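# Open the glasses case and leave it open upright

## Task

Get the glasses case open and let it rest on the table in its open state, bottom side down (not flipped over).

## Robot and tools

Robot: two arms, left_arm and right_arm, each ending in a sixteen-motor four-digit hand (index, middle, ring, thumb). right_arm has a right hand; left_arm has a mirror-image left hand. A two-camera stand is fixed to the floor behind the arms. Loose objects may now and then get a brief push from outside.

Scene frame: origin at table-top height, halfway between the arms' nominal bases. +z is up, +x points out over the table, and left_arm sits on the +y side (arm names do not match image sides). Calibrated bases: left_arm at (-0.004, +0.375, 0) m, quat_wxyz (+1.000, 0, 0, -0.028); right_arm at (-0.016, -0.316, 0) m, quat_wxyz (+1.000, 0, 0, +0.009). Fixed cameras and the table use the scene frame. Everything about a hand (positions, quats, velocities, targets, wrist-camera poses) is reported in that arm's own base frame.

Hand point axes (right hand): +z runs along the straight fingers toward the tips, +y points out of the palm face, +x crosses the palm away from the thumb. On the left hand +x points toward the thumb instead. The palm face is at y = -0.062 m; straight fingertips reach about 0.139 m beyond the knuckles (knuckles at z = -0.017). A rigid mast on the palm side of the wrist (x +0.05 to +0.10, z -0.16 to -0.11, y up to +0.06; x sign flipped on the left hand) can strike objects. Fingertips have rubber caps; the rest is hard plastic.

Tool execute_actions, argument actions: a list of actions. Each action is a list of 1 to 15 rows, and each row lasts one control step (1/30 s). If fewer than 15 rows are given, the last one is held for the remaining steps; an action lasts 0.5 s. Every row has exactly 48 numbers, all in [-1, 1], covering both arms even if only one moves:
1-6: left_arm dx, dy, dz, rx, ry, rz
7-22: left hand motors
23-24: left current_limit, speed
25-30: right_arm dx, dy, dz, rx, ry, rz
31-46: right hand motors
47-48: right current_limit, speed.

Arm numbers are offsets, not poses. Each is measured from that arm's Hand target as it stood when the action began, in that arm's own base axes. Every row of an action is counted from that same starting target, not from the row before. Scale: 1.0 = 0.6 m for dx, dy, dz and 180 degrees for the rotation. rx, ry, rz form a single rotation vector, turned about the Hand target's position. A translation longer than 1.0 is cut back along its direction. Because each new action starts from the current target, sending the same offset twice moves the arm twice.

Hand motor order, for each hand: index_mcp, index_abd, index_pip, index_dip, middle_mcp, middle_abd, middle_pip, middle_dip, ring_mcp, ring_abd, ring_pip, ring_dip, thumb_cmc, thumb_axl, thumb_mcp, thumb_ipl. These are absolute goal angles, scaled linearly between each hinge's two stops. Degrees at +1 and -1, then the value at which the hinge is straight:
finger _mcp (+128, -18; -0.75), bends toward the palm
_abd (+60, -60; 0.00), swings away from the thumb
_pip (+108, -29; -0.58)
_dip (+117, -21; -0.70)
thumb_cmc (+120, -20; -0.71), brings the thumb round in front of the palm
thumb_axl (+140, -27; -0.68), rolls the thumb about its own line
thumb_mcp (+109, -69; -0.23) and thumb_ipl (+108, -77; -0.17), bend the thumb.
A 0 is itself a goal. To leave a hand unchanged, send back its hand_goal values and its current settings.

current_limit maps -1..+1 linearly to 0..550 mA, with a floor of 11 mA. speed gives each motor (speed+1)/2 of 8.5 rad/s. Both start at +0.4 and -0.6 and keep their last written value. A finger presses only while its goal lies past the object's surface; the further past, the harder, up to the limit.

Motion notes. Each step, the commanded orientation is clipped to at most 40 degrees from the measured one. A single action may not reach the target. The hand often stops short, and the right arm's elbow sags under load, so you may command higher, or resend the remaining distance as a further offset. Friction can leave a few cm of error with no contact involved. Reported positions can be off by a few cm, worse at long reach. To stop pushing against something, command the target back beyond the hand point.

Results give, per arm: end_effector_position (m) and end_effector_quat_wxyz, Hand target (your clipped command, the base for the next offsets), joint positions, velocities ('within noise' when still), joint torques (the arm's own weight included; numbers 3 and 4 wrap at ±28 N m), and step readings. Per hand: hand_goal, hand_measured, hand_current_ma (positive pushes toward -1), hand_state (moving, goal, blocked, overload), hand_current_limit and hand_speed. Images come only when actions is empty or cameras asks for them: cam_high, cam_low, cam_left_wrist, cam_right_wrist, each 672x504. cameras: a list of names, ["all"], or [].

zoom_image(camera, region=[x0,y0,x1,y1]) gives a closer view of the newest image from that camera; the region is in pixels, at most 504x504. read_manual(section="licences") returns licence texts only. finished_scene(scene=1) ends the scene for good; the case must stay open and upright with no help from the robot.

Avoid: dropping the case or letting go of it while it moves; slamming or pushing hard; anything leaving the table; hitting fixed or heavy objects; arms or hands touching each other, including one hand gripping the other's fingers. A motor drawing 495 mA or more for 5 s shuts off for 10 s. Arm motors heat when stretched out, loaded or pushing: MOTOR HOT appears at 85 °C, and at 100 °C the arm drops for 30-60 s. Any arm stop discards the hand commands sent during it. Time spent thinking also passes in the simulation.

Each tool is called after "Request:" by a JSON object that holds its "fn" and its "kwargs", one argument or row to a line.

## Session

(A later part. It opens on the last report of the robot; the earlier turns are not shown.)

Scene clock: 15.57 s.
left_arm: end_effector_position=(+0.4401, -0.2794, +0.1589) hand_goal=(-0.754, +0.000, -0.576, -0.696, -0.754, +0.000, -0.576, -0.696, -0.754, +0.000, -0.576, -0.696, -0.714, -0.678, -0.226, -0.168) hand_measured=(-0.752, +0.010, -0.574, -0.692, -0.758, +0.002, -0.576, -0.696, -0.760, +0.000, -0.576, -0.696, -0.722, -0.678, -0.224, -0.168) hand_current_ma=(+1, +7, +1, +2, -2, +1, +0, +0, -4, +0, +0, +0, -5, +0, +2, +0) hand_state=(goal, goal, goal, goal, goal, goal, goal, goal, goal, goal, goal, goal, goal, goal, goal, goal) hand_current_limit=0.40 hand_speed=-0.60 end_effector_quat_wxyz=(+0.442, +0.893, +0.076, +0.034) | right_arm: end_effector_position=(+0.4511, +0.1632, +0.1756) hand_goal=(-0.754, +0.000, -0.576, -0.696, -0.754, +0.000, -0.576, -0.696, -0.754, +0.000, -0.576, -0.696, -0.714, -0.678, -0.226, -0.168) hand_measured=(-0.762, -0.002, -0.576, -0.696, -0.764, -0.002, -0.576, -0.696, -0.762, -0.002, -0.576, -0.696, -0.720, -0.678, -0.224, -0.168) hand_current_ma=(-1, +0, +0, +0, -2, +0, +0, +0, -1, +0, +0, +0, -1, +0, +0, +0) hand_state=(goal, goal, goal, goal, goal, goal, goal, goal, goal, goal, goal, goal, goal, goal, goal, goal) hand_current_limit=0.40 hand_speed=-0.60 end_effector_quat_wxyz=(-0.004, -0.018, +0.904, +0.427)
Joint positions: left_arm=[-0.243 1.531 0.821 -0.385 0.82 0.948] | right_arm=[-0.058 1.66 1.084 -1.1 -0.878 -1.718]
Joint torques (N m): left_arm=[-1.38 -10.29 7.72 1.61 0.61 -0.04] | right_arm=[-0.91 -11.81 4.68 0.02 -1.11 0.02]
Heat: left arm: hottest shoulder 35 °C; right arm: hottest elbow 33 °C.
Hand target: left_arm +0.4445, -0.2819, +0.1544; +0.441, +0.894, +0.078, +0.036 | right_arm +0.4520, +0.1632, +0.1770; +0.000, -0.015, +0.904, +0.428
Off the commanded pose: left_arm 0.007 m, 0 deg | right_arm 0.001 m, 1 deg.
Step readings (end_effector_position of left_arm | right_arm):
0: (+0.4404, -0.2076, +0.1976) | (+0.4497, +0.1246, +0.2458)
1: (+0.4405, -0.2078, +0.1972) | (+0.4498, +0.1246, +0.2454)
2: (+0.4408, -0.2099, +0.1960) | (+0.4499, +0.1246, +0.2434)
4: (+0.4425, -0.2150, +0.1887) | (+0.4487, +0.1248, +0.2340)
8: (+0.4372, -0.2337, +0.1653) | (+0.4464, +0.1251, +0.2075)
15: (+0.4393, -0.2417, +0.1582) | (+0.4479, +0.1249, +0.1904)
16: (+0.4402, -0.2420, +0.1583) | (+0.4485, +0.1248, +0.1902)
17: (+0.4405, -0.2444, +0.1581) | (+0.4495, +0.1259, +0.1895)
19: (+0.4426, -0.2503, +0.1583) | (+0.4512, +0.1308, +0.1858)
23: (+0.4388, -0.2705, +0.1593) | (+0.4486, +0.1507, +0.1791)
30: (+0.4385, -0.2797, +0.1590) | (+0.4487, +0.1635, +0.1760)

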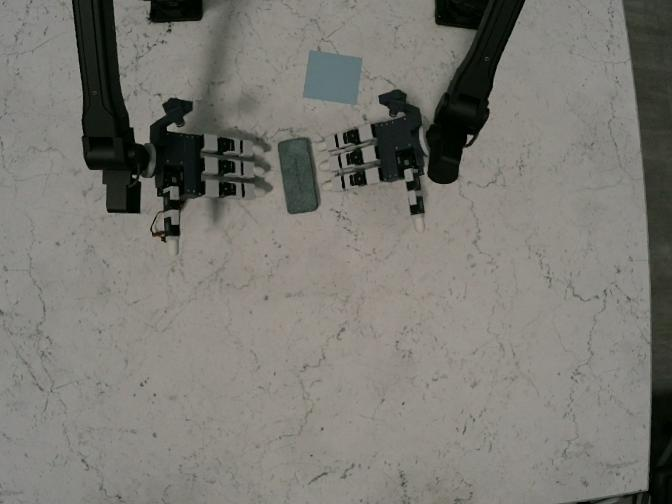

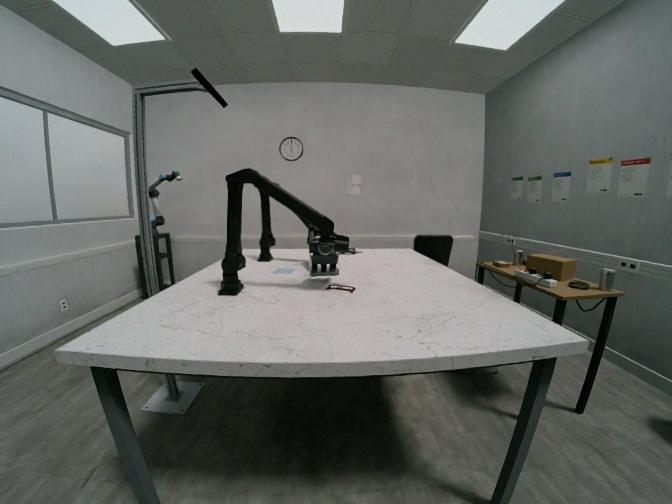

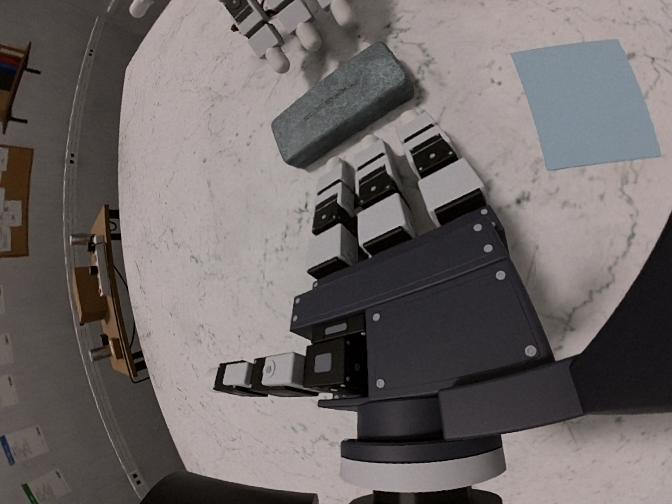

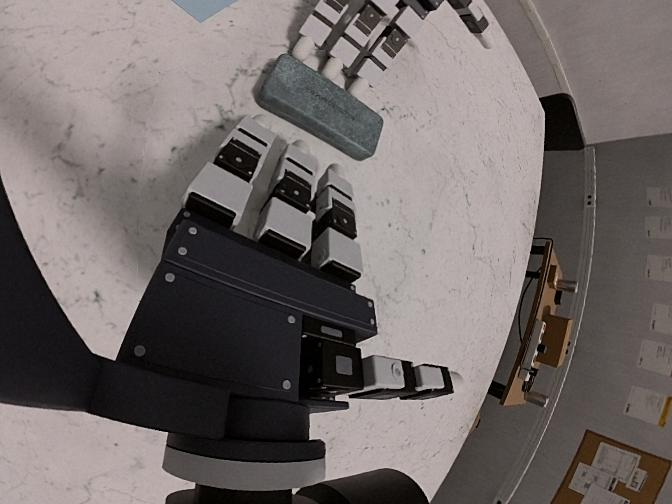

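Request:
{"fn": "execute_actions", "kwargs": {
  "actions": [
    [[0.03,0,0.010,0,0,0,-0.754,0,-0.576,-0.696,-0.754,0,-0.576,-0.696,-0.754,0,-0.576,-0.696,-0.714,-0.678,-0.226,-0.168,0.4,-0.6,0.02,0.0,-0.025,0,0,0,-0.754,0,-0.576,-0.696,-0.754,0,-0.576,-0.696,-0.754,0,-0.576,-0.696,-0.714,-0.678,-0.226,-0.168,0.4,-0.6]]
  ],
  "cameras": ["cam_high", "cam_right_wrist", "cam_left_wrist"]
}}

Request:
{"fn": "zoom_image", "kwargs": {
  "camera": "cam_high",
  "region": [230, 110, 390, 230]
}}

Scene clock: 16.87 s.
left_arm: end_effector_position=(+0.4457, -0.2813, +0.1570) hand_goal=(-0.754, +0.000, -0.576, -0.696, -0.754, +0.000, -0.576, -0.696, -0.754, +0.000, -0.576, -0.696, -0.714, -0.678, -0.226, -0.168) hand_measured=(-0.742, +0.020, -0.568, -0.692, -0.754, +0.008, -0.576, -0.696, -0.760, +0.000, -0.576, -0.696, -0.722, -0.678, -0.224, -0.168) hand_current_ma=(+12, +21, +7, +2, +0, +4, +0, +0, -4, +0, +0, +0, -5, +0, +2, +0) hand_state=(goal, blocked, goal, goal, goal, goal, goal, goal, goal, goal, goal, goal, goal, goal, goal, goal) hand_current_limit=0.40 hand_speed=-0.60 end_effector_quat_wxyz=(+0.443, +0.893, +0.077, +0.029) | right_arm: end_effector_position=(+0.4565, +0.1629, +0.1631) hand_goal=(-0.754, +0.000, -0.576, -0.696, -0.754, +0.000, -0.576, -0.696, -0.754, +0.000, -0.576, -0.696, -0.714, -0.678, -0.226, -0.168) hand_measured=(-0.762, -0.002, -0.576, -0.696, -0.764, -0.002, -0.576, -0.696, -0.762, -0.002, -0.576, -0.696, -0.720, -0.678, -0.224, -0.168) hand_current_ma=(-1, +0, +0, +0, -2, +0, +0, +0, -1, +0, +0, +0, -1, +0, +0, +0) hand_state=(goal, goal, goal, goal, goal, goal, goal, goal, goal, goal, goal, goal, goal, goal, goal, goal) hand_current_limit=0.40 hand_speed=-0.60 end_effector_quat_wxyz=(-0.003, -0.017, +0.904, +0.427)
Joint positions: left_arm=[-0.243 1.552 0.84 -0.392 0.826 0.948] | right_arm=[-0.058 1.689 1.084 -1.067 -0.878 -1.713]
Joint torques (N m): left_arm=[-0.32 -9.99 10.54 0.5 0.57 0.08] | right_arm=[-0.85 -10.52 5.79 0.03 -1.11 0]
Heat: left arm: hottest shoulder 35 °C; right arm: hottest elbow 33 °C.
Hand target: left_arm +0.4625, -0.2819, +0.1605; +0.441, +0.894, +0.078, +0.036 | right_arm +0.4640, +0.1632, +0.1620; +0.000, -0.015, +0.904, +0.428
Off the commanded pose: left_arm 0.017 m, 1 deg | right_arm 0.008 m, 0 deg.
Step readings (end_effector_position of left_arm | right_arm):
0: (+0.4402, -0.2794, +0.1590) | (+0.4511, +0.1632, +0.1756)
1: (+0.4402, -0.2794, +0.1590) | (+0.4512, +0.1632, +0.1756)
2: (+0.4402, -0.2794, +0.1586) | (+0.4515, +0.1632, +0.1756)
4: (+0.4405, -0.2796, +0.1576) | (+0.4529, +0.1631, +0.1748)
8: (+0.4430, -0.2806, +0.1568) | (+0.4552, +0.1630, +0.1693)
15: (+0.4456, -0.2813, +0.1569) | (+0.4564, +0.1629, +0.1631)
Images, in order (width x height): cam_high 672x504, cam_left_wrist 672x504, cam_right_wrist 672x504.

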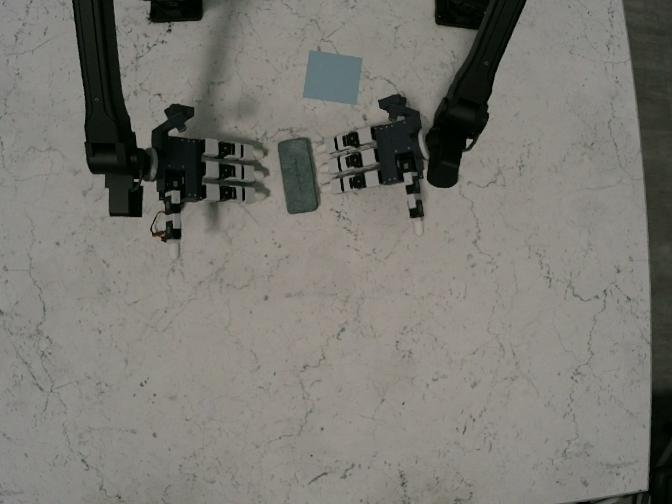

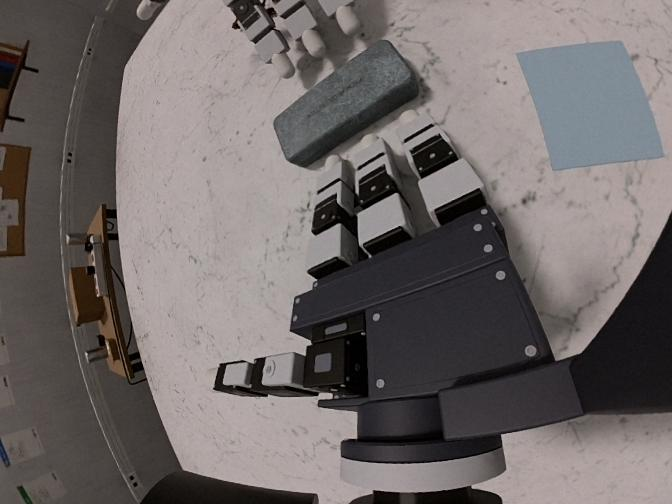

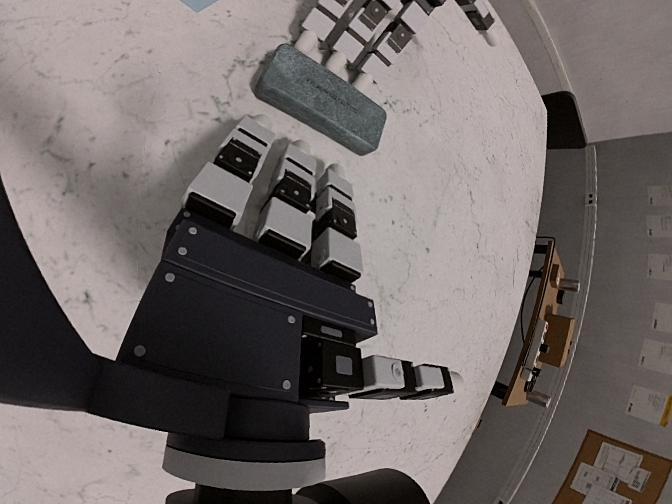

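Scaled by 3.150 from the camera's 672x504 image, which has a finer 960x720 frame.

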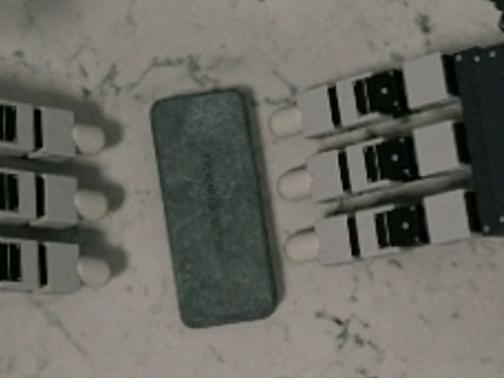

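Request:
{"fn": "execute_actions", "kwargs": {
  "actions": [
    [[0.02,0,0.03,0,0,0,-0.754,0,-0.576,-0.696,-0.754,0,-0.576,-0.696,-0.754,0,-0.576,-0.696,-0.714,-0.678,-0.226,-0.168,0.4,-0.6,0.0,0.0,-0.017,0,0,0,-0.754,0,-0.576,-0.696,-0.754,0,-0.576,-0.696,-0.754,0,-0.576,-0.696,-0.714,-0.678,-0.226,-0.168,0.4,-0.6]]
  ]
}}

Scene clock: 17.77 s.
left_arm: end_effector_position=(+0.4569, -0.2828, +0.1661) hand_goal=(-0.754, +0.000, -0.576, -0.696, -0.754, +0.000, -0.576, -0.696, -0.754, +0.000, -0.576, -0.696, -0.714, -0.678, -0.226, -0.168) hand_measured=(-0.758, +0.002, -0.576, -0.694, -0.758, +0.002, -0.576, -0.696, -0.760, +0.000, -0.576, -0.696, -0.722, -0.678, -0.224, -0.168) hand_current_ma=(-2, +1, +0, +1, -2, +1, +0, +0, -4, +0, +0, +0, -5, +0, +2, +0) hand_state=(goal, goal, goal, goal, goal, goal, goal, goal, goal, goal, goal, goal, goal, goal, goal, goal) hand_current_limit=0.40 hand_speed=-0.60 end_effector_quat_wxyz=(+0.439, +0.895, +0.083, +0.021) | right_arm: end_effector_position=(+0.4601, +0.1627, +0.1572) hand_goal=(-0.754, +0.000, -0.576, -0.696, -0.754, +0.000, -0.576, -0.696, -0.754, +0.000, -0.576, -0.696, -0.714, -0.678, -0.226, -0.168) hand_measured=(-0.762, -0.002, -0.576, -0.696, -0.764, -0.002, -0.576, -0.696, -0.762, -0.002, -0.576, -0.696, -0.720, -0.678, -0.224, -0.168) hand_current_ma=(-1, +0, +0, +0, -2, +0, +0, +0, -1, +0, +0, +0, -1, +0, +0, +0) hand_state=(goal, goal, goal, goal, goal, goal, goal, goal, goal, goal, goal, goal, goal, goal, goal, goal) hand_current_limit=0.40 hand_speed=-0.60 end_effector_quat_wxyz=(+0.002, -0.020, +0.904, +0.427)
Joint positions: left_arm=[-0.241 1.558 0.89 -0.458 0.822 0.95] | right_arm=[-0.058 1.703 1.084 -1.04 -0.878 -1.713]
Joint torques (N m): left_arm=[0.09 -11.16 11.08 0.49 0.82 0.12] | right_arm=[-0.67 -10.46 5.05 0.05 -1.11 0.01]
Heat: left arm: hottest shoulder 35 °C; right arm: hottest elbow 33 °C.
Hand target: left_arm +0.4745, -0.2818, +0.1784; +0.441, +0.894, +0.078, +0.036 | right_arm +0.4640, +0.1632, +0.1518; +0.000, -0.015, +0.904, +0.428
Off the commanded pose: left_arm 0.022 m, 2 deg | right_arm 0.007 m, 1 deg.
Step readings (end_effector_position of left_arm | right_arm):
0: (+0.4457, -0.2813, +0.1570) | (+0.4565, +0.1629, +0.1631)
1: (+0.4459, -0.2813, +0.1572) | (+0.4565, +0.1629, +0.1631)
2: (+0.4464, -0.2815, +0.1576) | (+0.4569, +0.1629, +0.1629)
4: (+0.4485, -0.2819, +0.1590) | (+0.4579, +0.1628, +0.1623)
8: (+0.4545, -0.2826, +0.1646) | (+0.4594, +0.1627, +0.1593)
15: (+0.4571, -0.2829, +0.1675) | (+0.4600, +0.1627, +0.1572)

Request:
{"fn": "execute_actions", "kwargs": {
  "actions": [
    [[0,0,0,0,0,0,-0.754,0,-0.576,-0.696,-0.754,0,-0.576,-0.696,-0.754,0,-0.576,-0.696,-0.714,-0.678,-0.226,-0.168,0.4,-0.6,0.0,0.0,-0.017,0,0,0,-0.754,0,-0.576,-0.696,-0.754,0,-0.576,-0.696,-0.754,0,-0.576,-0.696,-0.714,-0.678,-0.226,-0.168,0.4,-0.6]]
  ],
  "cameras": ["cam_high","cam_right_wrist"]
}}

Request:
{"fn": "zoom_image", "kwargs": {
  "camera": "cam_high",
  "region": [230, 110, 390, 230]
}}

Request:
{"fn": "zoom_image", "kwargs": {
  "camera": "cam_right_wrist",
  "region": [220, 40, 410, 200]
}}

Scene clock: 18.67 s.
left_arm: end_effector_position=(+0.4568, -0.2828, +0.1661) hand_goal=(-0.754, +0.000, -0.576, -0.696, -0.754, +0.000, -0.576, -0.696, -0.754, +0.000, -0.576, -0.696, -0.714, -0.678, -0.226, -0.168) hand_measured=(-0.758, +0.002, -0.576, -0.694, -0.758, +0.002, -0.576, -0.696, -0.760, +0.000, -0.576, -0.696, -0.722, -0.678, -0.224, -0.168) hand_current_ma=(-2, +1, +0, +1, -2, +1, +0, +0, -4, +0, +0, +0, -5, +0, +2, +0) hand_state=(goal, goal, goal, goal, goal, goal, goal, goal, goal, goal, goal, goal, goal, goal, goal, goal) hand_current_limit=0.40 hand_speed=-0.60 end_effector_quat_wxyz=(+0.439, +0.895, +0.082, +0.021) | right_arm: end_effector_position=(+0.4635, +0.1625, +0.1500) hand_goal=(-0.754, +0.000, -0.576, -0.696, -0.754, +0.000, -0.576, -0.696, -0.754, +0.000, -0.576, -0.696, -0.714, -0.678, -0.226, -0.168) hand_measured=(-0.762, -0.002, -0.576, -0.696, -0.764, -0.002, -0.576, -0.696, -0.762, -0.002, -0.576, -0.696, -0.720, -0.678, -0.224, -0.168) hand_current_ma=(-1, +0, +0, +0, -2, +0, +0, +0, -1, +0, +0, +0, -1, +0, +0, +0) hand_state=(goal, goal, goal, goal, goal, goal, goal, goal, goal, goal, goal, goal, goal, goal, goal, goal) hand_current_limit=0.40 hand_speed=-0.60 end_effector_quat_wxyz=(+0.007, -0.021, +0.904, +0.426)
Joint positions: left_arm=[-0.241 1.558 0.89 -0.458 0.822 0.95] | right_arm=[-0.058 1.72 1.084 -1.014 -0.878 -1.713]
Joint torques (N m): left_arm=[0.15 -11.11 11.06 0.42 0.81 0.13] | right_arm=[-0.79 -10.64 4.33 0.05 -1.11 0.01]
Heat: left arm: hottest shoulder 36 °C; right arm: hottest elbow 33 °C.
Hand target: left_arm +0.4745, -0.2818, +0.1784; +0.441, +0.894, +0.078, +0.036 | right_arm +0.4640, +0.1632, +0.1417; +0.000, -0.015, +0.904, +0.428
Off the commanded pose: left_arm 0.022 m, 2 deg | right_arm 0.008 m, 1 deg.
Step readings (end_effector_position of left_arm | right_arm):
0: (+0.4568, -0.2828, +0.1661) | (+0.4601, +0.1627, +0.1572)
1: (+0.4568, -0.2828, +0.1661) | (+0.4601, +0.1627, +0.1572)
2: (+0.4568, -0.2828, +0.1661) | (+0.4604, +0.1627, +0.1571)
4: (+0.4568, -0.2828, +0.1661) | (+0.4614, +0.1626, +0.1559)
8: (+0.4568, -0.2828, +0.1661) | (+0.4629, +0.1625, +0.1522)
15: (+0.4568, -0.2828, +0.1661) | (+0.4635, +0.1625, +0.1500)
Images, in order (width x height): cam_high 672x504, cam_right_wrist 672x504.

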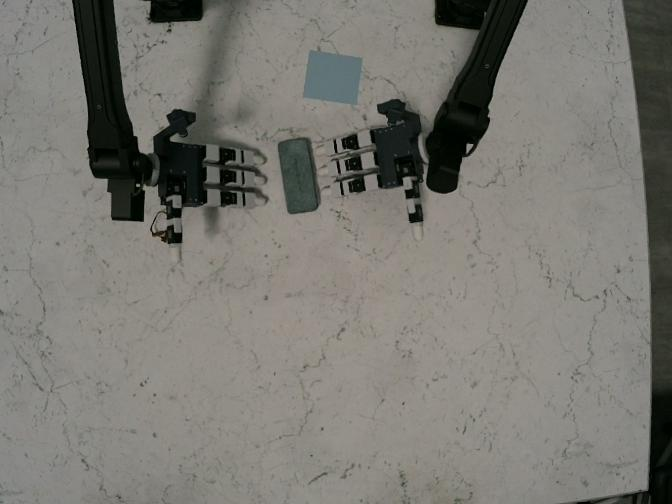

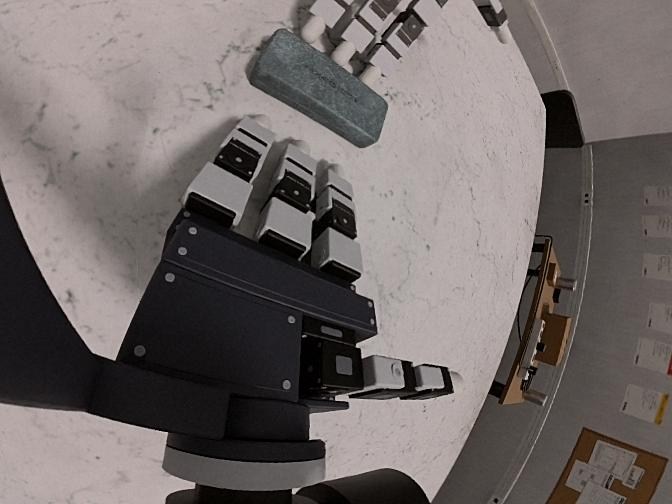

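Scaled by 3.150 from the camera's 672x504 image, which has a finer 960x720 frame.

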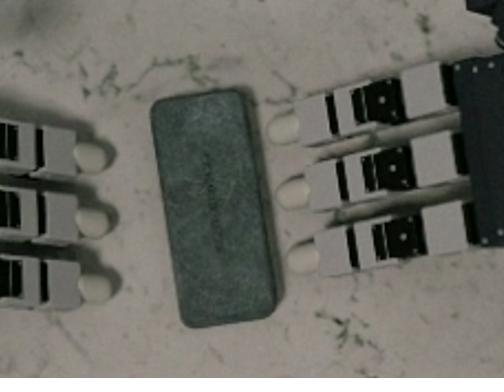

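Scaled by 2.653 from the camera's 672x504 image, which has a finer 960x720 frame.

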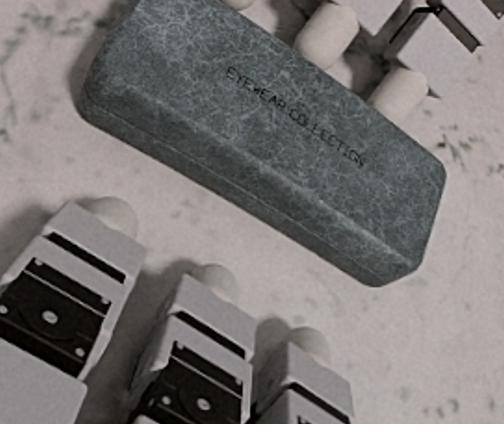

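Request:
{"fn": "execute_actions", "kwargs": {
  "actions": [
    [[0.03,-0.01,0,0,0,0,-0.754,0,-0.576,-0.696,-0.754,0,-0.576,-0.696,-0.754,0,-0.576,-0.696,-0.714,-0.678,-0.226,-0.168,0.4,-0.6,-0.01,0.0,-0.017,0,0,0,-0.754,0,-0.576,-0.696,-0.754,0,-0.576,-0.696,-0.754,0,-0.576,-0.696,-0.714,-0.678,-0.226,-0.168,0.4,-0.6]]
  ]
}}

Scene clock: 19.53 s.
left_arm: end_effector_position=(+0.4750, -0.2872, +0.1657) hand_goal=(-0.754, +0.000, -0.576, -0.696, -0.754, +0.000, -0.576, -0.696, -0.754, +0.000, -0.576, -0.696, -0.714, -0.678, -0.226, -0.168) hand_measured=(-0.758, +0.002, -0.576, -0.694, -0.758, +0.002, -0.576, -0.696, -0.760, +0.000, -0.576, -0.696, -0.722, -0.678, -0.224, -0.168) hand_current_ma=(-3, +1, +0, +1, -2, +1, +0, +0, -4, +0, +0, +0, -5, +0, +2, +0) hand_state=(goal, goal, goal, goal, goal, goal, goal, goal, goal, goal, goal, goal, goal, goal, goal, goal) hand_current_limit=0.40 hand_speed=-0.60 end_effector_quat_wxyz=(+0.438, +0.895, +0.082, +0.023) | right_arm: end_effector_position=(+0.4579, +0.1629, +0.1423) hand_goal=(-0.754, +0.000, -0.576, -0.696, -0.754, +0.000, -0.576, -0.696, -0.754, +0.000, -0.576, -0.696, -0.714, -0.678, -0.226, -0.168) hand_measured=(-0.762, -0.002, -0.576, -0.696, -0.760, +0.000, -0.576, -0.696, -0.756, +0.000, -0.576, -0.696, -0.720, -0.678, -0.224, -0.168) hand_current_ma=(-1, +0, +0, +0, -1, +0, +0, +0, +0, +0, +0, +0, -1, +0, +0, +0) hand_state=(goal, goal, goal, goal, goal, goal, goal, goal, goal, goal, goal, goal, goal, goal, goal, goal) hand_current_limit=0.40 hand_speed=-0.60 end_effector_quat_wxyz=(+0.007, -0.021, +0.904, +0.428)
Joint positions: left_arm=[-0.241 1.601 0.942 -0.463 0.82 0.95] | right_arm=[-0.058 1.721 1.058 -0.987 -0.881 -1.713]
Joint torques (N m): left_arm=[-0.32 -11.87 11.26 0.43 0.82 0.09] | right_arm=[-0.85 -10.17 4.11 0.21 -0.99 -0.01]
Heat: left arm: hottest shoulder 36 °C; right arm: hottest elbow 33 °C.
Hand target: left_arm +0.4925, -0.2879, +0.1784; +0.441, +0.894, +0.078, +0.036 | right_arm +0.4580, +0.1633, +0.1314; +0.000, -0.015, +0.904, +0.428
Off the commanded pose: left_arm 0.022 m, 2 deg | right_arm 0.011 m, 1 deg.
Step readings (end_effector_position of left_arm | right_arm):
0: (+0.4568, -0.2828, +0.1661) | (+0.4635, +0.1625, +0.1500)
1: (+0.4571, -0.2829, +0.1662) | (+0.4633, +0.1625, +0.1496)
2: (+0.4576, -0.2830, +0.1661) | (+0.4631, +0.1625, +0.1490)
4: (+0.4618, -0.2841, +0.1660) | (+0.4612, +0.1626, +0.1462)
8: (+0.4723, -0.2865, +0.1659) | (+0.4576, +0.1629, +0.1423)
15: (+0.4750, -0.2872, +0.1657) | (+0.4578, +0.1629, +0.1423)

Request:
{"fn": "execute_actions", "kwargs": {
  "actions": [
    [[0.0,0,0,0,0,0,-0.754,0,-0.576,-0.696,-0.754,0,-0.576,-0.696,-0.754,0,-0.576,-0.696,-0.714,-0.678,-0.226,-0.168,0.4,-0.6,0,0.0,0.05,0,0,0,-0.754,0,-0.576,-0.696,-0.754,0,-0.576,-0.696,-0.754,0,-0.576,-0.696,-0.714,-0.678,-0.226,-0.168,0.4,-0.6]],
    [[0.0,-0.01,0,0,0,0,-0.754,0,-0.576,-0.696,-0.754,0,-0.576,-0.696,-0.754,0,-0.576,-0.696,-0.714,-0.678,-0.226,-0.168,0.4,-0.6,0,0.025,0.0,0,0,0,-0.754,0,-0.576,-0.696,-0.754,0,-0.576,-0.696,-0.754,0,-0.576,-0.696,-0.714,-0.678,-0.226,-0.168,0.4,-0.6]]
  ],
  "cameras": ["cam_high","cam_right_wrist", "cam_left_wrist"]
}}

Request:
{"fn": "zoom_image", "kwargs": {
  "camera": "cam_high",
  "region": [230, 110, 390, 230]
}}

Request:
{"fn": "zoom_image", "kwargs": {
  "camera": "cam_right_wrist",
  "region": [220, 40, 410, 200]
}}

Request:
{"fn": "zoom_image", "kwargs": {
  "camera": "cam_left_wrist",
  "region": [250, 40, 450, 200]
}}

Scene clock: 21.27 s.
left_arm: end_effector_position=(+0.4760, -0.2868, +0.1642) hand_goal=(-0.754, +0.000, -0.576, -0.696, -0.754, +0.000, -0.576, -0.696, -0.754, +0.000, -0.576, -0.696, -0.714, -0.678, -0.226, -0.168) hand_measured=(-0.758, +0.002, -0.576, -0.694, -0.758, +0.002, -0.576, -0.696, -0.760, +0.000, -0.576, -0.696, -0.722, -0.678, -0.224, -0.168) hand_current_ma=(-3, +1, +0, +1, -2, +1, +0, +0, -4, +0, +0, +0, -5, +0, +2, +0) hand_state=(goal, goal, goal, goal, goal, goal, goal, goal, goal, goal, goal, goal, goal, goal, goal, goal) hand_current_limit=0.40 hand_speed=-0.60 end_effector_quat_wxyz=(+0.436, +0.896, +0.085, +0.022) | right_arm: end_effector_position=(+0.4538, +0.1750, +0.1471) hand_goal=(-0.754, +0.000, -0.576, -0.696, -0.754, +0.000, -0.576, -0.696, -0.754, +0.000, -0.576, -0.696, -0.714, -0.678, -0.226, -0.168) hand_measured=(-0.760, -0.002, -0.576, -0.696, -0.760, +0.000, -0.576, -0.696, -0.758, +0.000, -0.576, -0.696, -0.720, -0.678, -0.224, -0.168) hand_current_ma=(-1, +0, +0, +0, -1, +0, +0, +0, +0, +0, +0, +0, -1, +0, +0, +0) hand_state=(goal, goal, goal, goal, goal, goal, goal, goal, goal, goal, goal, goal, goal, goal, goal, goal) hand_current_limit=0.40 hand_speed=-0.60 end_effector_quat_wxyz=(-0.018, -0.007, +0.904, +0.428)
Joint positions: left_arm=[-0.241 1.602 0.942 -0.463 0.815 0.945] | right_arm=[-0.03 1.707 1.058 -1.018 -0.881 -1.662]
Joint torques (N m): left_arm=[-1.49 -11.75 11.33 0.87 0.8 -0.01] | right_arm=[-0.32 -13.74 5.35 0.01 -1.09 0]
Heat: left arm: hottest shoulder 36 °C; right arm: hottest elbow 33 °C.
Hand target: left_arm +0.4925, -0.2939, +0.1784; +0.441, +0.894, +0.078, +0.036 | right_arm +0.4580, +0.1782, +0.1614; +0.000, -0.015, +0.904, +0.428
Off the commanded pose: left_arm 0.023 m, 2 deg | right_arm 0.015 m, 2 deg.
Step readings (end_effector_position of left_arm | right_arm):
0: (+0.4750, -0.2872, +0.1657) | (+0.4579, +0.1629, +0.1423)
1: (+0.4750, -0.2872, +0.1657) | (+0.4579, +0.1629, +0.1423)
2: (+0.4750, -0.2872, +0.1657) | (+0.4577, +0.1629, +0.1423)
4: (+0.4750, -0.2872, +0.1657) | (+0.4564, +0.1630, +0.1423)
8: (+0.4750, -0.2872, +0.1657) | (+0.4535, +0.1632, +0.1427)
15: (+0.4750, -0.2872, +0.1657) | (+0.4519, +0.1633, +0.1439)
16: (+0.4751, -0.2872, +0.1657) | (+0.4519, +0.1633, +0.1440)
17: (+0.4751, -0.2871, +0.1655) | (+0.4521, +0.1634, +0.1441)
19: (+0.4754, -0.2870, +0.1650) | (+0.4527, +0.1645, +0.1447)
23: (+0.4757, -0.2869, +0.1646) | (+0.4530, +0.1706, +0.1463)
30: (+0.4759, -0.2868, +0.1643) | (+0.4532, +0.1751, +0.1472)
Images, in order (width x height): cam_high 672x504, cam_left_wrist 672x504, cam_right_wrist 672x504.

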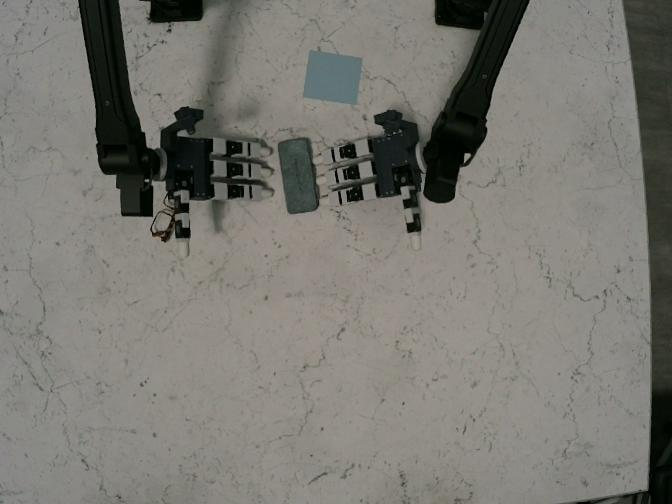

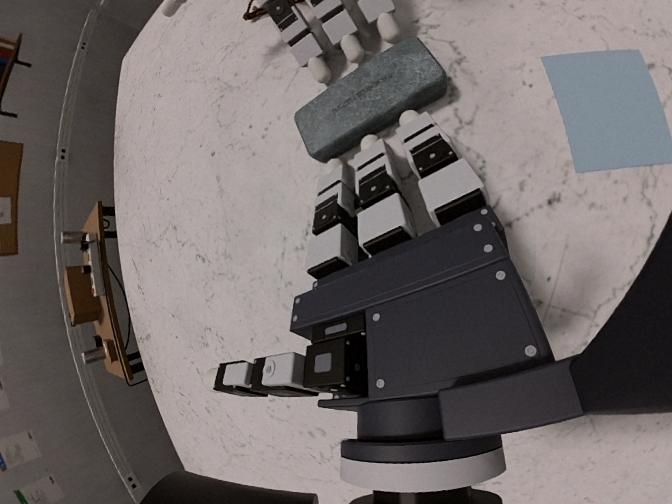

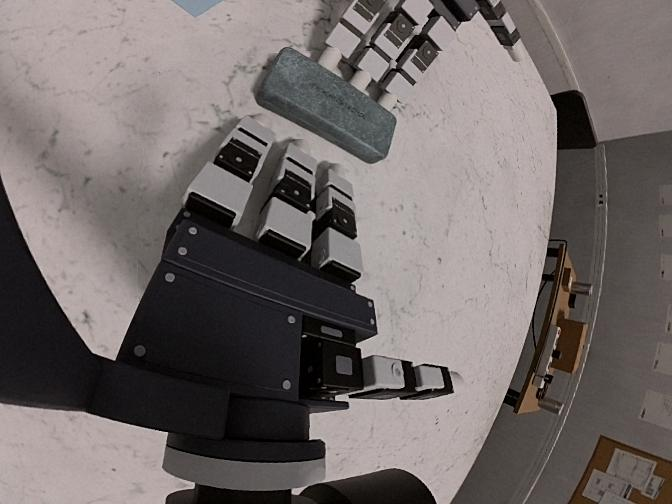

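Scaled by 3.150 from the camera's 672x504 image, which has a finer 960x720 frame.

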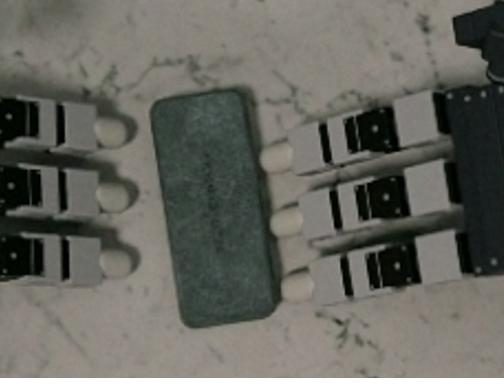

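Scaled by 2.653 from the camera's 672x504 image, which has a finer 960x720 frame.

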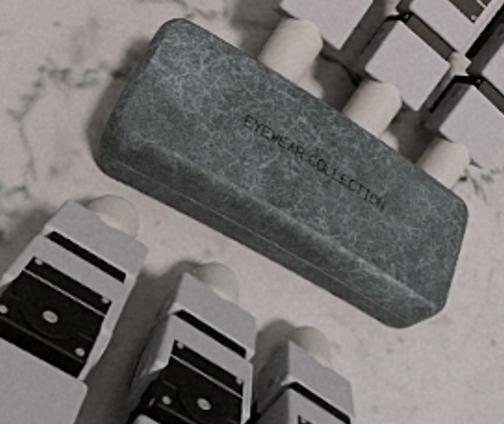

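Scaled by 2.520 from the camera's 672x504 image, which has a finer 960x720 frame.

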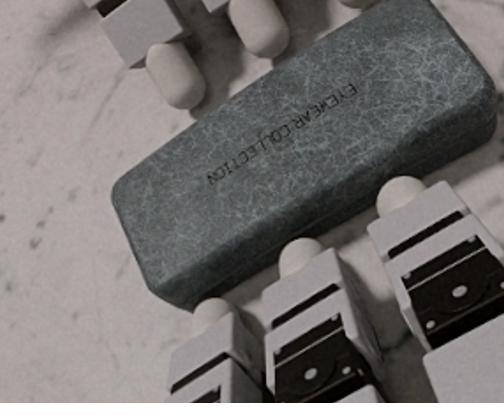

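Request:
{"fn": "execute_actions", "kwargs": {
  "actions": [
    [[0.0,-0.01,0,0,0,0,-0.754,0,-0.576,-0.696,-0.754,0,-0.576,-0.696,-0.754,0,-0.576,-0.696,-0.714,-0.678,-0.226,-0.168,0.4,-0.6,0,0.0,0.02,0,0,0,-0.754,0,-0.576,-0.696,-0.754,0,-0.576,-0.696,-0.754,0,-0.576,-0.696,-0.714,-0.678,-0.226,-0.168,0.4,-0.6]],
    [[0.0,-0.01,0,0,0,0,-0.754,0,-0.576,-0.696,-0.754,0,-0.576,-0.696,-0.754,0,-0.576,-0.696,-0.714,-0.678,-0.226,-0.168,0.4,-0.6,0,0,0.0,0,0,0,-0.754,0,-0.576,-0.696,-0.754,0,-0.576,-0.696,-0.754,0,-0.576,-0.696,-0.714,-0.678,-0.226,-0.168,0.4,-0.6]]
  ],
  "cameras": ["cam_high","cam_left_wrist"]
}}

Request:
{"fn": "zoom_image", "kwargs": {
  "camera": "cam_high",
  "region": [230, 110, 390, 230]
}}

Request:
{"fn": "zoom_image", "kwargs": {
  "camera": "cam_left_wrist",
  "region": [250, 40, 450, 200]
}}

Scene clock: 22.67 s.
left_arm: end_effector_position=(+0.4762, -0.2950, +0.1630) hand_goal=(-0.754, +0.000, -0.576, -0.696, -0.754, +0.000, -0.576, -0.696, -0.754, +0.000, -0.576, -0.696, -0.714, -0.678, -0.226, -0.168) hand_measured=(-0.758, +0.002, -0.576, -0.694, -0.758, +0.002, -0.576, -0.696, -0.760, +0.000, -0.576, -0.696, -0.722, -0.678, -0.224, -0.168) hand_current_ma=(-3, +1, +0, +1, -3, +1, +0, +0, -5, +0, +0, +0, -5, +0, +2, +0) hand_state=(goal, goal, goal, goal, goal, goal, goal, goal, goal, goal, goal, goal, goal, goal, goal, goal) hand_current_limit=0.40 hand_speed=-0.60 end_effector_quat_wxyz=(+0.433, +0.897, +0.090, +0.018) | right_arm: end_effector_position=(+0.4522, +0.1751, +0.1563) hand_goal=(-0.754, +0.000, -0.576, -0.696, -0.754, +0.000, -0.576, -0.696, -0.754, +0.000, -0.576, -0.696, -0.714, -0.678, -0.226, -0.168) hand_measured=(-0.760, -0.002, -0.576, -0.696, -0.760, +0.000, -0.576, -0.696, -0.758, +0.000, -0.576, -0.696, -0.720, -0.678, -0.224, -0.168) hand_current_ma=(-1, +0, +0, +0, -1, +0, +0, +0, +0, +0, +0, +0, -1, +0, +0, +0) hand_state=(goal, goal, goal, goal, goal, goal, goal, goal, goal, goal, goal, goal, goal, goal, goal, goal) hand_current_limit=0.40 hand_speed=-0.60 end_effector_quat_wxyz=(-0.013, -0.009, +0.904, +0.428)
Joint positions: left_arm=[-0.26 1.605 0.946 -0.456 0.803 0.914] | right_arm=[-0.03 1.686 1.058 -1.029 -0.881 -1.661]
Joint torques (N m): left_arm=[-2.02 -11.75 11.29 1.55 0.81 -0.02] | right_arm=[-0.21 -13.33 6.27 -0.64 -1.09 0.01]
Heat: left arm: hottest shoulder 36 °C; right arm: hottest elbow 33 °C.
Hand target: left_arm +0.4926, -0.3058, +0.1784; +0.441, +0.894, +0.078, +0.036 | right_arm +0.4580, +0.1782, +0.1735; +0.000, -0.015, +0.904, +0.428
Off the commanded pose: left_arm 0.025 m, 3 deg | right_arm 0.018 m, 2 deg.
Step readings (end_effector_position of left_arm | right_arm):
0: (+0.4760, -0.2868, +0.1642) | (+0.4538, +0.1750, +0.1471)
1: (+0.4760, -0.2867, +0.1642) | (+0.4538, +0.1750, +0.1471)
2: (+0.4762, -0.2866, +0.1640) | (+0.4538, +0.1750, +0.1475)
4: (+0.4760, -0.2875, +0.1634) | (+0.4537, +0.1750, +0.1486)
8: (+0.4757, -0.2889, +0.1626) | (+0.4529, +0.1751, +0.1533)
15: (+0.4764, -0.2899, +0.1634) | (+0.4522, +0.1751, +0.1563)
16: (+0.4763, -0.2900, +0.1634) | (+0.4522, +0.1751, +0.1563)
17: (+0.4766, -0.2901, +0.1633) | (+0.4522, +0.1751, +0.1563)
19: (+0.4766, -0.2912, +0.1629) | (+0.4522, +0.1751, +0.1563)
23: (+0.4760, -0.2944, +0.1631) | (+0.4522, +0.1751, +0.1563)
30: (+0.4762, -0.2950, +0.1630) | (+0.4522, +0.1751, +0.1563)
Images, in order (width x height): cam_high 672x504, cam_left_wrist 672x504.

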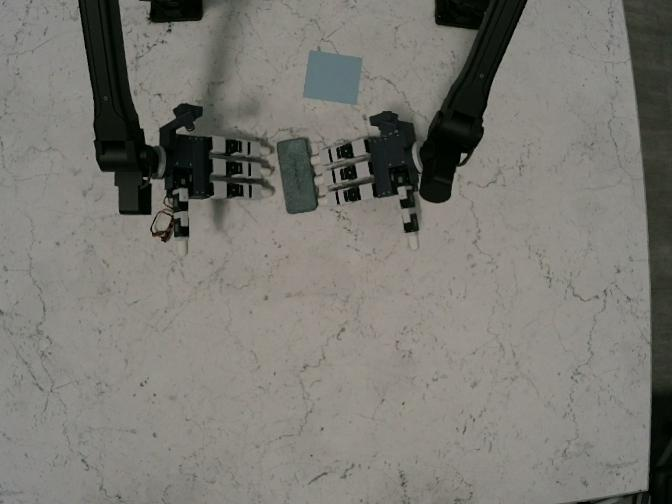

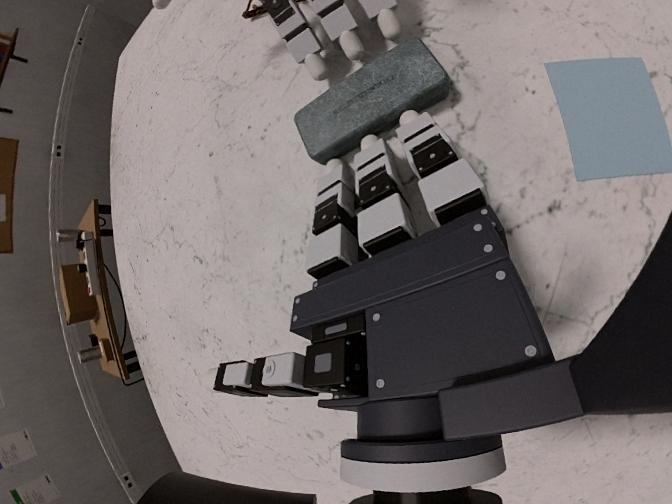

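Scaled by 3.150 from the camera's 672x504 image, which has a finer 960x720 frame.

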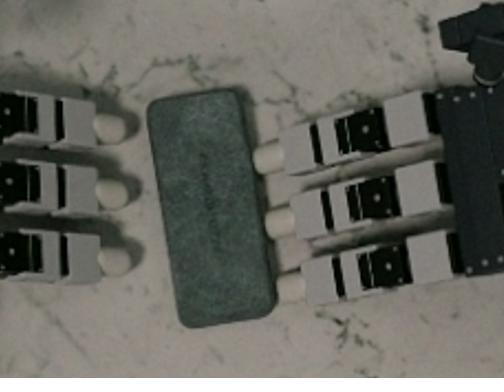

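Scaled by 2.520 from the camera's 672x504 image, which has a finer 960x720 frame.

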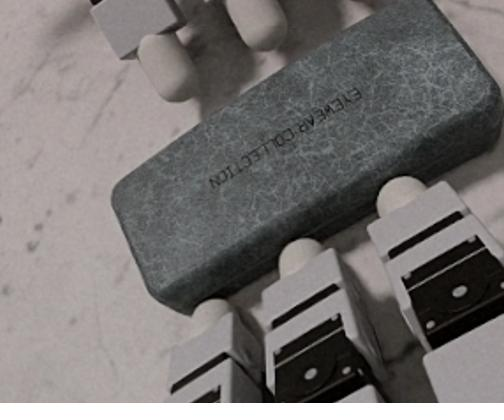

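Request:
{"fn": "execute_actions", "kwargs": {
  "actions": [
    [[0.0,0,0,0,0,0,-0.754,0,-0.576,-0.696,-0.754,0,-0.576,-0.696,-0.754,0,-0.576,-0.696,-0.714,-0.678,-0.226,-0.168,0.7,-0.6,0.015,0.03,0.0,0,0,0,-0.754,0,-0.576,-0.696,-0.754,0,-0.576,-0.696,-0.754,0,-0.576,-0.696,-0.714,-0.678,-0.226,-0.168,0.7,-0.6]],
    [[0.0,0,0,0,0,0,-0.754,0,-0.576,-0.696,-0.754,0,-0.576,-0.696,-0.754,0,-0.576,-0.696,-0.714,-0.678,-0.226,-0.168,0.7,-0.6,0,0.015,0.0,0,0,0,-0.754,0,-0.576,-0.696,-0.754,0,-0.576,-0.696,-0.754,0,-0.576,-0.696,-0.714,-0.678,-0.226,-0.168,0.7,-0.6]]
  ],
  "cameras": ["cam_high","cam_right_wrist"]
}}

Request:
{"fn": "zoom_image", "kwargs": {
  "camera": "cam_high",
  "region": [230, 110, 390, 230]
}}

Request:
{"fn": "zoom_image", "kwargs": {
  "camera": "cam_right_wrist",
  "region": [220, 40, 410, 200]
}}

Scene clock: 24.20 s.
left_arm: end_effector_position=(+0.4776, -0.2954, +0.1642) hand_goal=(-0.754, +0.000, -0.576, -0.696, -0.754, +0.000, -0.576, -0.696, -0.754, +0.000, -0.576, -0.696, -0.714, -0.678, -0.226, -0.168) hand_measured=(-0.758, +0.002, -0.576, -0.694, -0.758, +0.002, -0.576, -0.696, -0.766, -0.006, -0.580, -0.696, -0.722, -0.678, -0.224, -0.168) hand_current_ma=(-3, +1, +0, +1, -3, +1, +0, +0, -14, -4, -2, +0, -5, +0, +2, +0) hand_state=(goal, goal, goal, goal, goal, goal, goal, goal, goal, goal, goal, goal, goal, goal, goal, goal) hand_current_limit=0.70 hand_speed=-0.60 end_effector_quat_wxyz=(+0.433, +0.897, +0.090, +0.019) | right_arm: end_effector_position=(+0.4562, +0.1944, +0.1551) hand_goal=(-0.754, +0.000, -0.576, -0.696, -0.754, +0.000, -0.576, -0.696, -0.754, +0.000, -0.576, -0.696, -0.714, -0.678, -0.226, -0.168) hand_measured=(-0.760, -0.002, -0.576, -0.696, -0.760, +0.000, -0.576, -0.696, -0.764, +0.018, -0.578, -0.696, -0.720, -0.678, -0.224, -0.168) hand_current_ma=(-1, +0, +0, +0, -1, +0, +0, +0, -2, +4, +0, +0, -1, +0, +0, +0) hand_state=(goal, goal, goal, goal, goal, goal, goal, goal, goal, goal, goal, goal, goal, goal, goal, goal) hand_current_limit=0.70 hand_speed=-0.60 end_effector_quat_wxyz=(-0.024, +0.003, +0.904, +0.427)
Joint positions: left_arm=[-0.261 1.606 0.95 -0.456 0.801 0.913] | right_arm=[0.015 1.686 1.058 -0.989 -0.882 -1.571]
Joint torques (N m): left_arm=[-2.02 -11.87 11.03 1.57 0.87 -0.02] | right_arm=[0.97 -12.86 7.05 0.43 -1.11 0.04]
Heat: left arm: hottest shoulder 36 °C; right arm: hottest elbow 33 °C.
Hand target: left_arm +0.4924, -0.3060, +0.1783; +0.441, +0.894, +0.078, +0.036 | right_arm +0.4670, +0.2053, +0.1735; +0.000, -0.016, +0.904, +0.428
Off the commanded pose: left_arm 0.023 m, 3 deg | right_arm 0.024 m, 3 deg.
Step readings (end_effector_position of left_arm | right_arm):
0: (+0.4763, -0.2950, +0.1630) | (+0.4522, +0.1751, +0.1563)
1: (+0.4763, -0.2950, +0.1630) | (+0.4522, +0.1751, +0.1563)
2: (+0.4763, -0.2950, +0.1630) | (+0.4522, +0.1761, +0.1562)
4: (+0.4763, -0.2950, +0.1630) | (+0.4524, +0.1787, +0.1561)
8: (+0.4763, -0.2950, +0.1630) | (+0.4518, +0.1877, +0.1558)
15: (+0.4769, -0.2952, +0.1637) | (+0.4521, +0.1918, +0.1555)
16: (+0.4769, -0.2952, +0.1635) | (+0.4525, +0.1918, +0.1555)
17: (+0.4769, -0.2952, +0.1635) | (+0.4531, +0.1918, +0.1555)
19: (+0.4770, -0.2952, +0.1635) | (+0.4543, +0.1929, +0.1554)
23: (+0.4774, -0.2953, +0.1639) | (+0.4550, +0.1944, +0.1553)
30: (+0.4776, -0.2954, +0.1642) | (+0.4560, +0.1944, +0.1551)
Images, in order (width x height): cam_high 672x504, cam_right_wrist 672x504.

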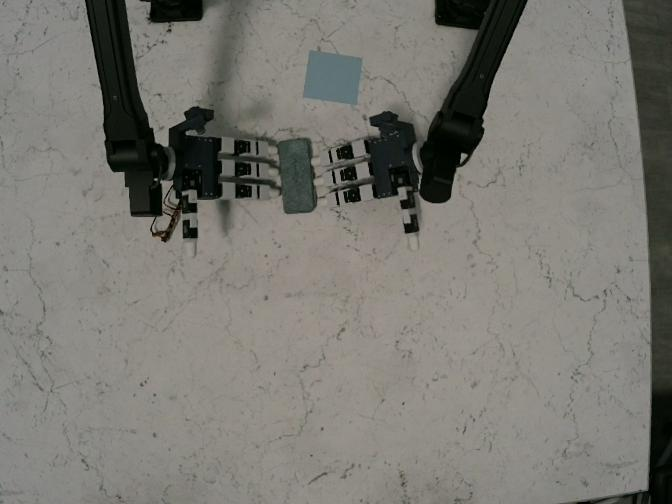

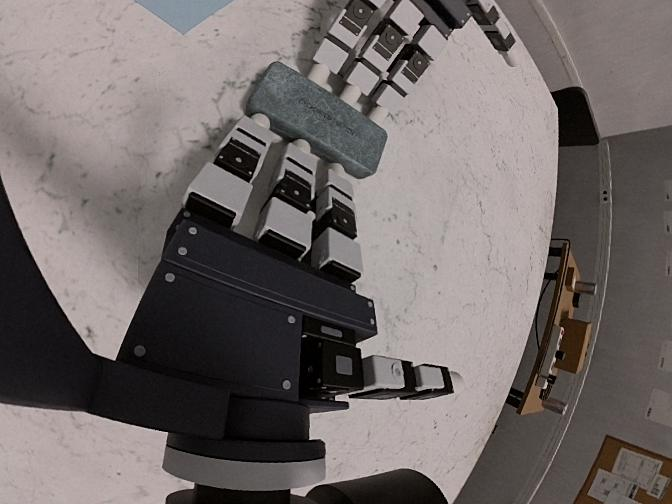

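Scaled by 3.150 from the camera's 672x504 image, which has a finer 960x720 frame.

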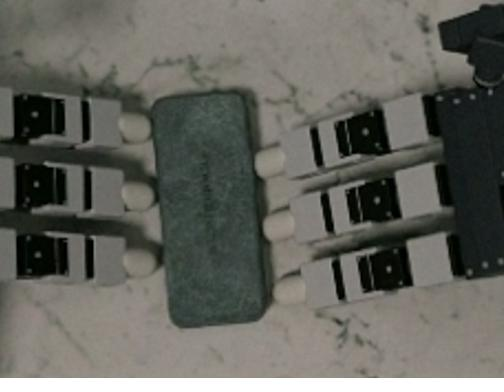

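Scaled by 2.653 from the camera's 672x504 image, which has a finer 960x720 frame.

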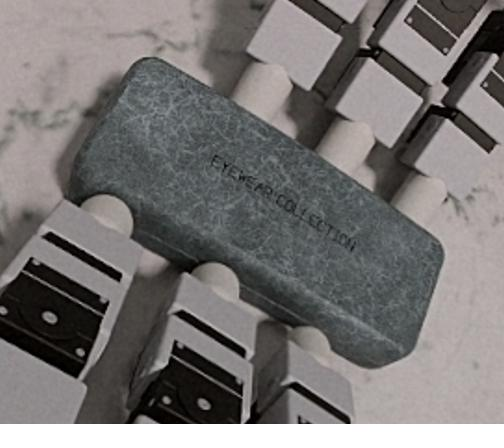

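Request:
{"fn": "execute_actions", "kwargs": {
  "actions": [
    [[0.0,0,0,0,0,0,-0.754,0,-0.576,-0.696,-0.754,0,-0.576,-0.696,-0.754,0,-0.576,-0.696,-0.714,-0.678,-0.226,-0.168,0.7,-0.6,0.0,-0.01,0.025,0,0,0,-0.754,0,-0.576,-0.696,-0.754,0,-0.576,-0.696,-0.754,0,-0.576,-0.696,-0.714,-0.678,-0.226,-0.168,0.7,-0.6]]
  ],
  "cameras": ["cam_right_wrist"]
}}

Request:
{"fn": "zoom_image", "kwargs": {
  "camera": "cam_right_wrist",
  "region": [220, 40, 410, 200]
}}

Scene clock: 25.13 s.
left_arm: end_effector_position=(+0.4777, -0.2954, +0.1642) hand_goal=(-0.754, +0.000, -0.576, -0.696, -0.754, +0.000, -0.576, -0.696, -0.754, +0.000, -0.576, -0.696, -0.714, -0.678, -0.226, -0.168) hand_measured=(-0.758, +0.002, -0.576, -0.694, -0.758, +0.002, -0.576, -0.696, -0.766, -0.006, -0.580, -0.696, -0.722, -0.678, -0.224, -0.168) hand_current_ma=(-3, +1, +0, +1, -3, +1, +0, +0, -14, -4, -2, +0, -5, +0, +2, +0) hand_state=(goal, goal, goal, goal, goal, goal, goal, goal, goal, goal, goal, goal, goal, goal, goal, goal) hand_current_limit=0.70 hand_speed=-0.60 end_effector_quat_wxyz=(+0.433, +0.897, +0.090, +0.019) | right_arm: end_effector_position=(+0.4563, +0.1944, +0.1626) hand_goal=(-0.754, +0.000, -0.576, -0.696, -0.754, +0.000, -0.576, -0.696, -0.754, +0.000, -0.576, -0.696, -0.714, -0.678, -0.226, -0.168) hand_measured=(-0.760, -0.002, -0.576, -0.696, -0.760, +0.000, -0.576, -0.696, -0.768, +0.004, -0.582, -0.698, -0.720, -0.678, -0.224, -0.168) hand_current_ma=(-1, +0, +0, +0, -1, +0, +0, +0, -4, +0, -1, +0, -1, +0, +0, +0) hand_state=(goal, goal, goal, goal, goal, goal, goal, goal, goal, goal, goal, goal, goal, goal, goal, goal) hand_current_limit=0.70 hand_speed=-0.60 end_effector_quat_wxyz=(-0.026, +0.004, +0.904, +0.426)
Joint positions: left_arm=[-0.261 1.606 0.95 -0.456 0.801 0.913] | right_arm=[0.015 1.675 1.068 -1.014 -0.882 -1.57]
Joint torques (N m): left_arm=[-2.02 -11.63 11.02 1.55 0.87 -0.01] | right_arm=[-0.03 -13.63 7.8 -0.65 -1.1 -0.15]
Heat: left arm: hottest shoulder 36 °C; right arm: hottest elbow 33 °C.
Hand target: left_arm +0.4924, -0.3060, +0.1783; +0.441, +0.894, +0.078, +0.036 | right_arm +0.4669, +0.1993, +0.1883; +0.000, -0.016, +0.904, +0.428
Off the commanded pose: left_arm 0.023 m, 3 deg | right_arm 0.029 m, 4 deg.
Step readings (end_effector_position of left_arm | right_arm):
0: (+0.4776, -0.2954, +0.1642) | (+0.4562, +0.1944, +0.1551)
1: (+0.4776, -0.2954, +0.1642) | (+0.4562, +0.1944, +0.1551)
2: (+0.4776, -0.2954, +0.1642) | (+0.4562, +0.1944, +0.1552)
4: (+0.4776, -0.2954, +0.1642) | (+0.4558, +0.1944, +0.1561)
8: (+0.4776, -0.2954, +0.1642) | (+0.4555, +0.1944, +0.1586)
15: (+0.4777, -0.2954, +0.1642) | (+0.4564, +0.1944, +0.1626)
Images, in order (width x height): cam_right_wrist 672x504.

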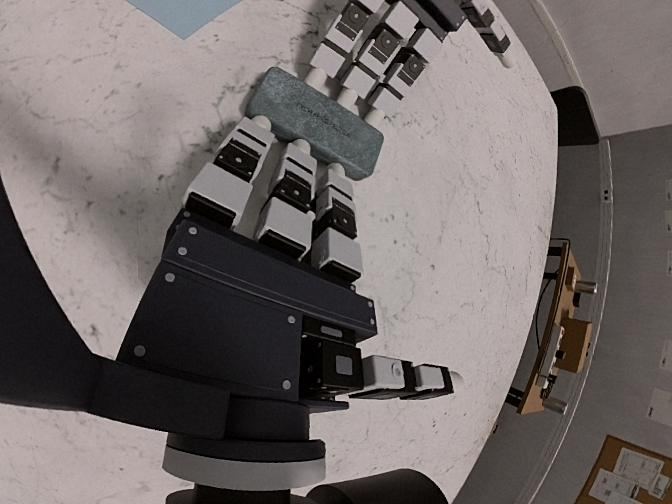

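Scaled by 2.653 from the camera's 672x504 image, which has a finer 960x720 frame.

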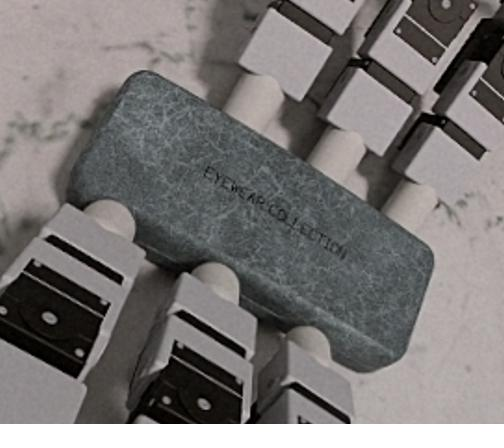

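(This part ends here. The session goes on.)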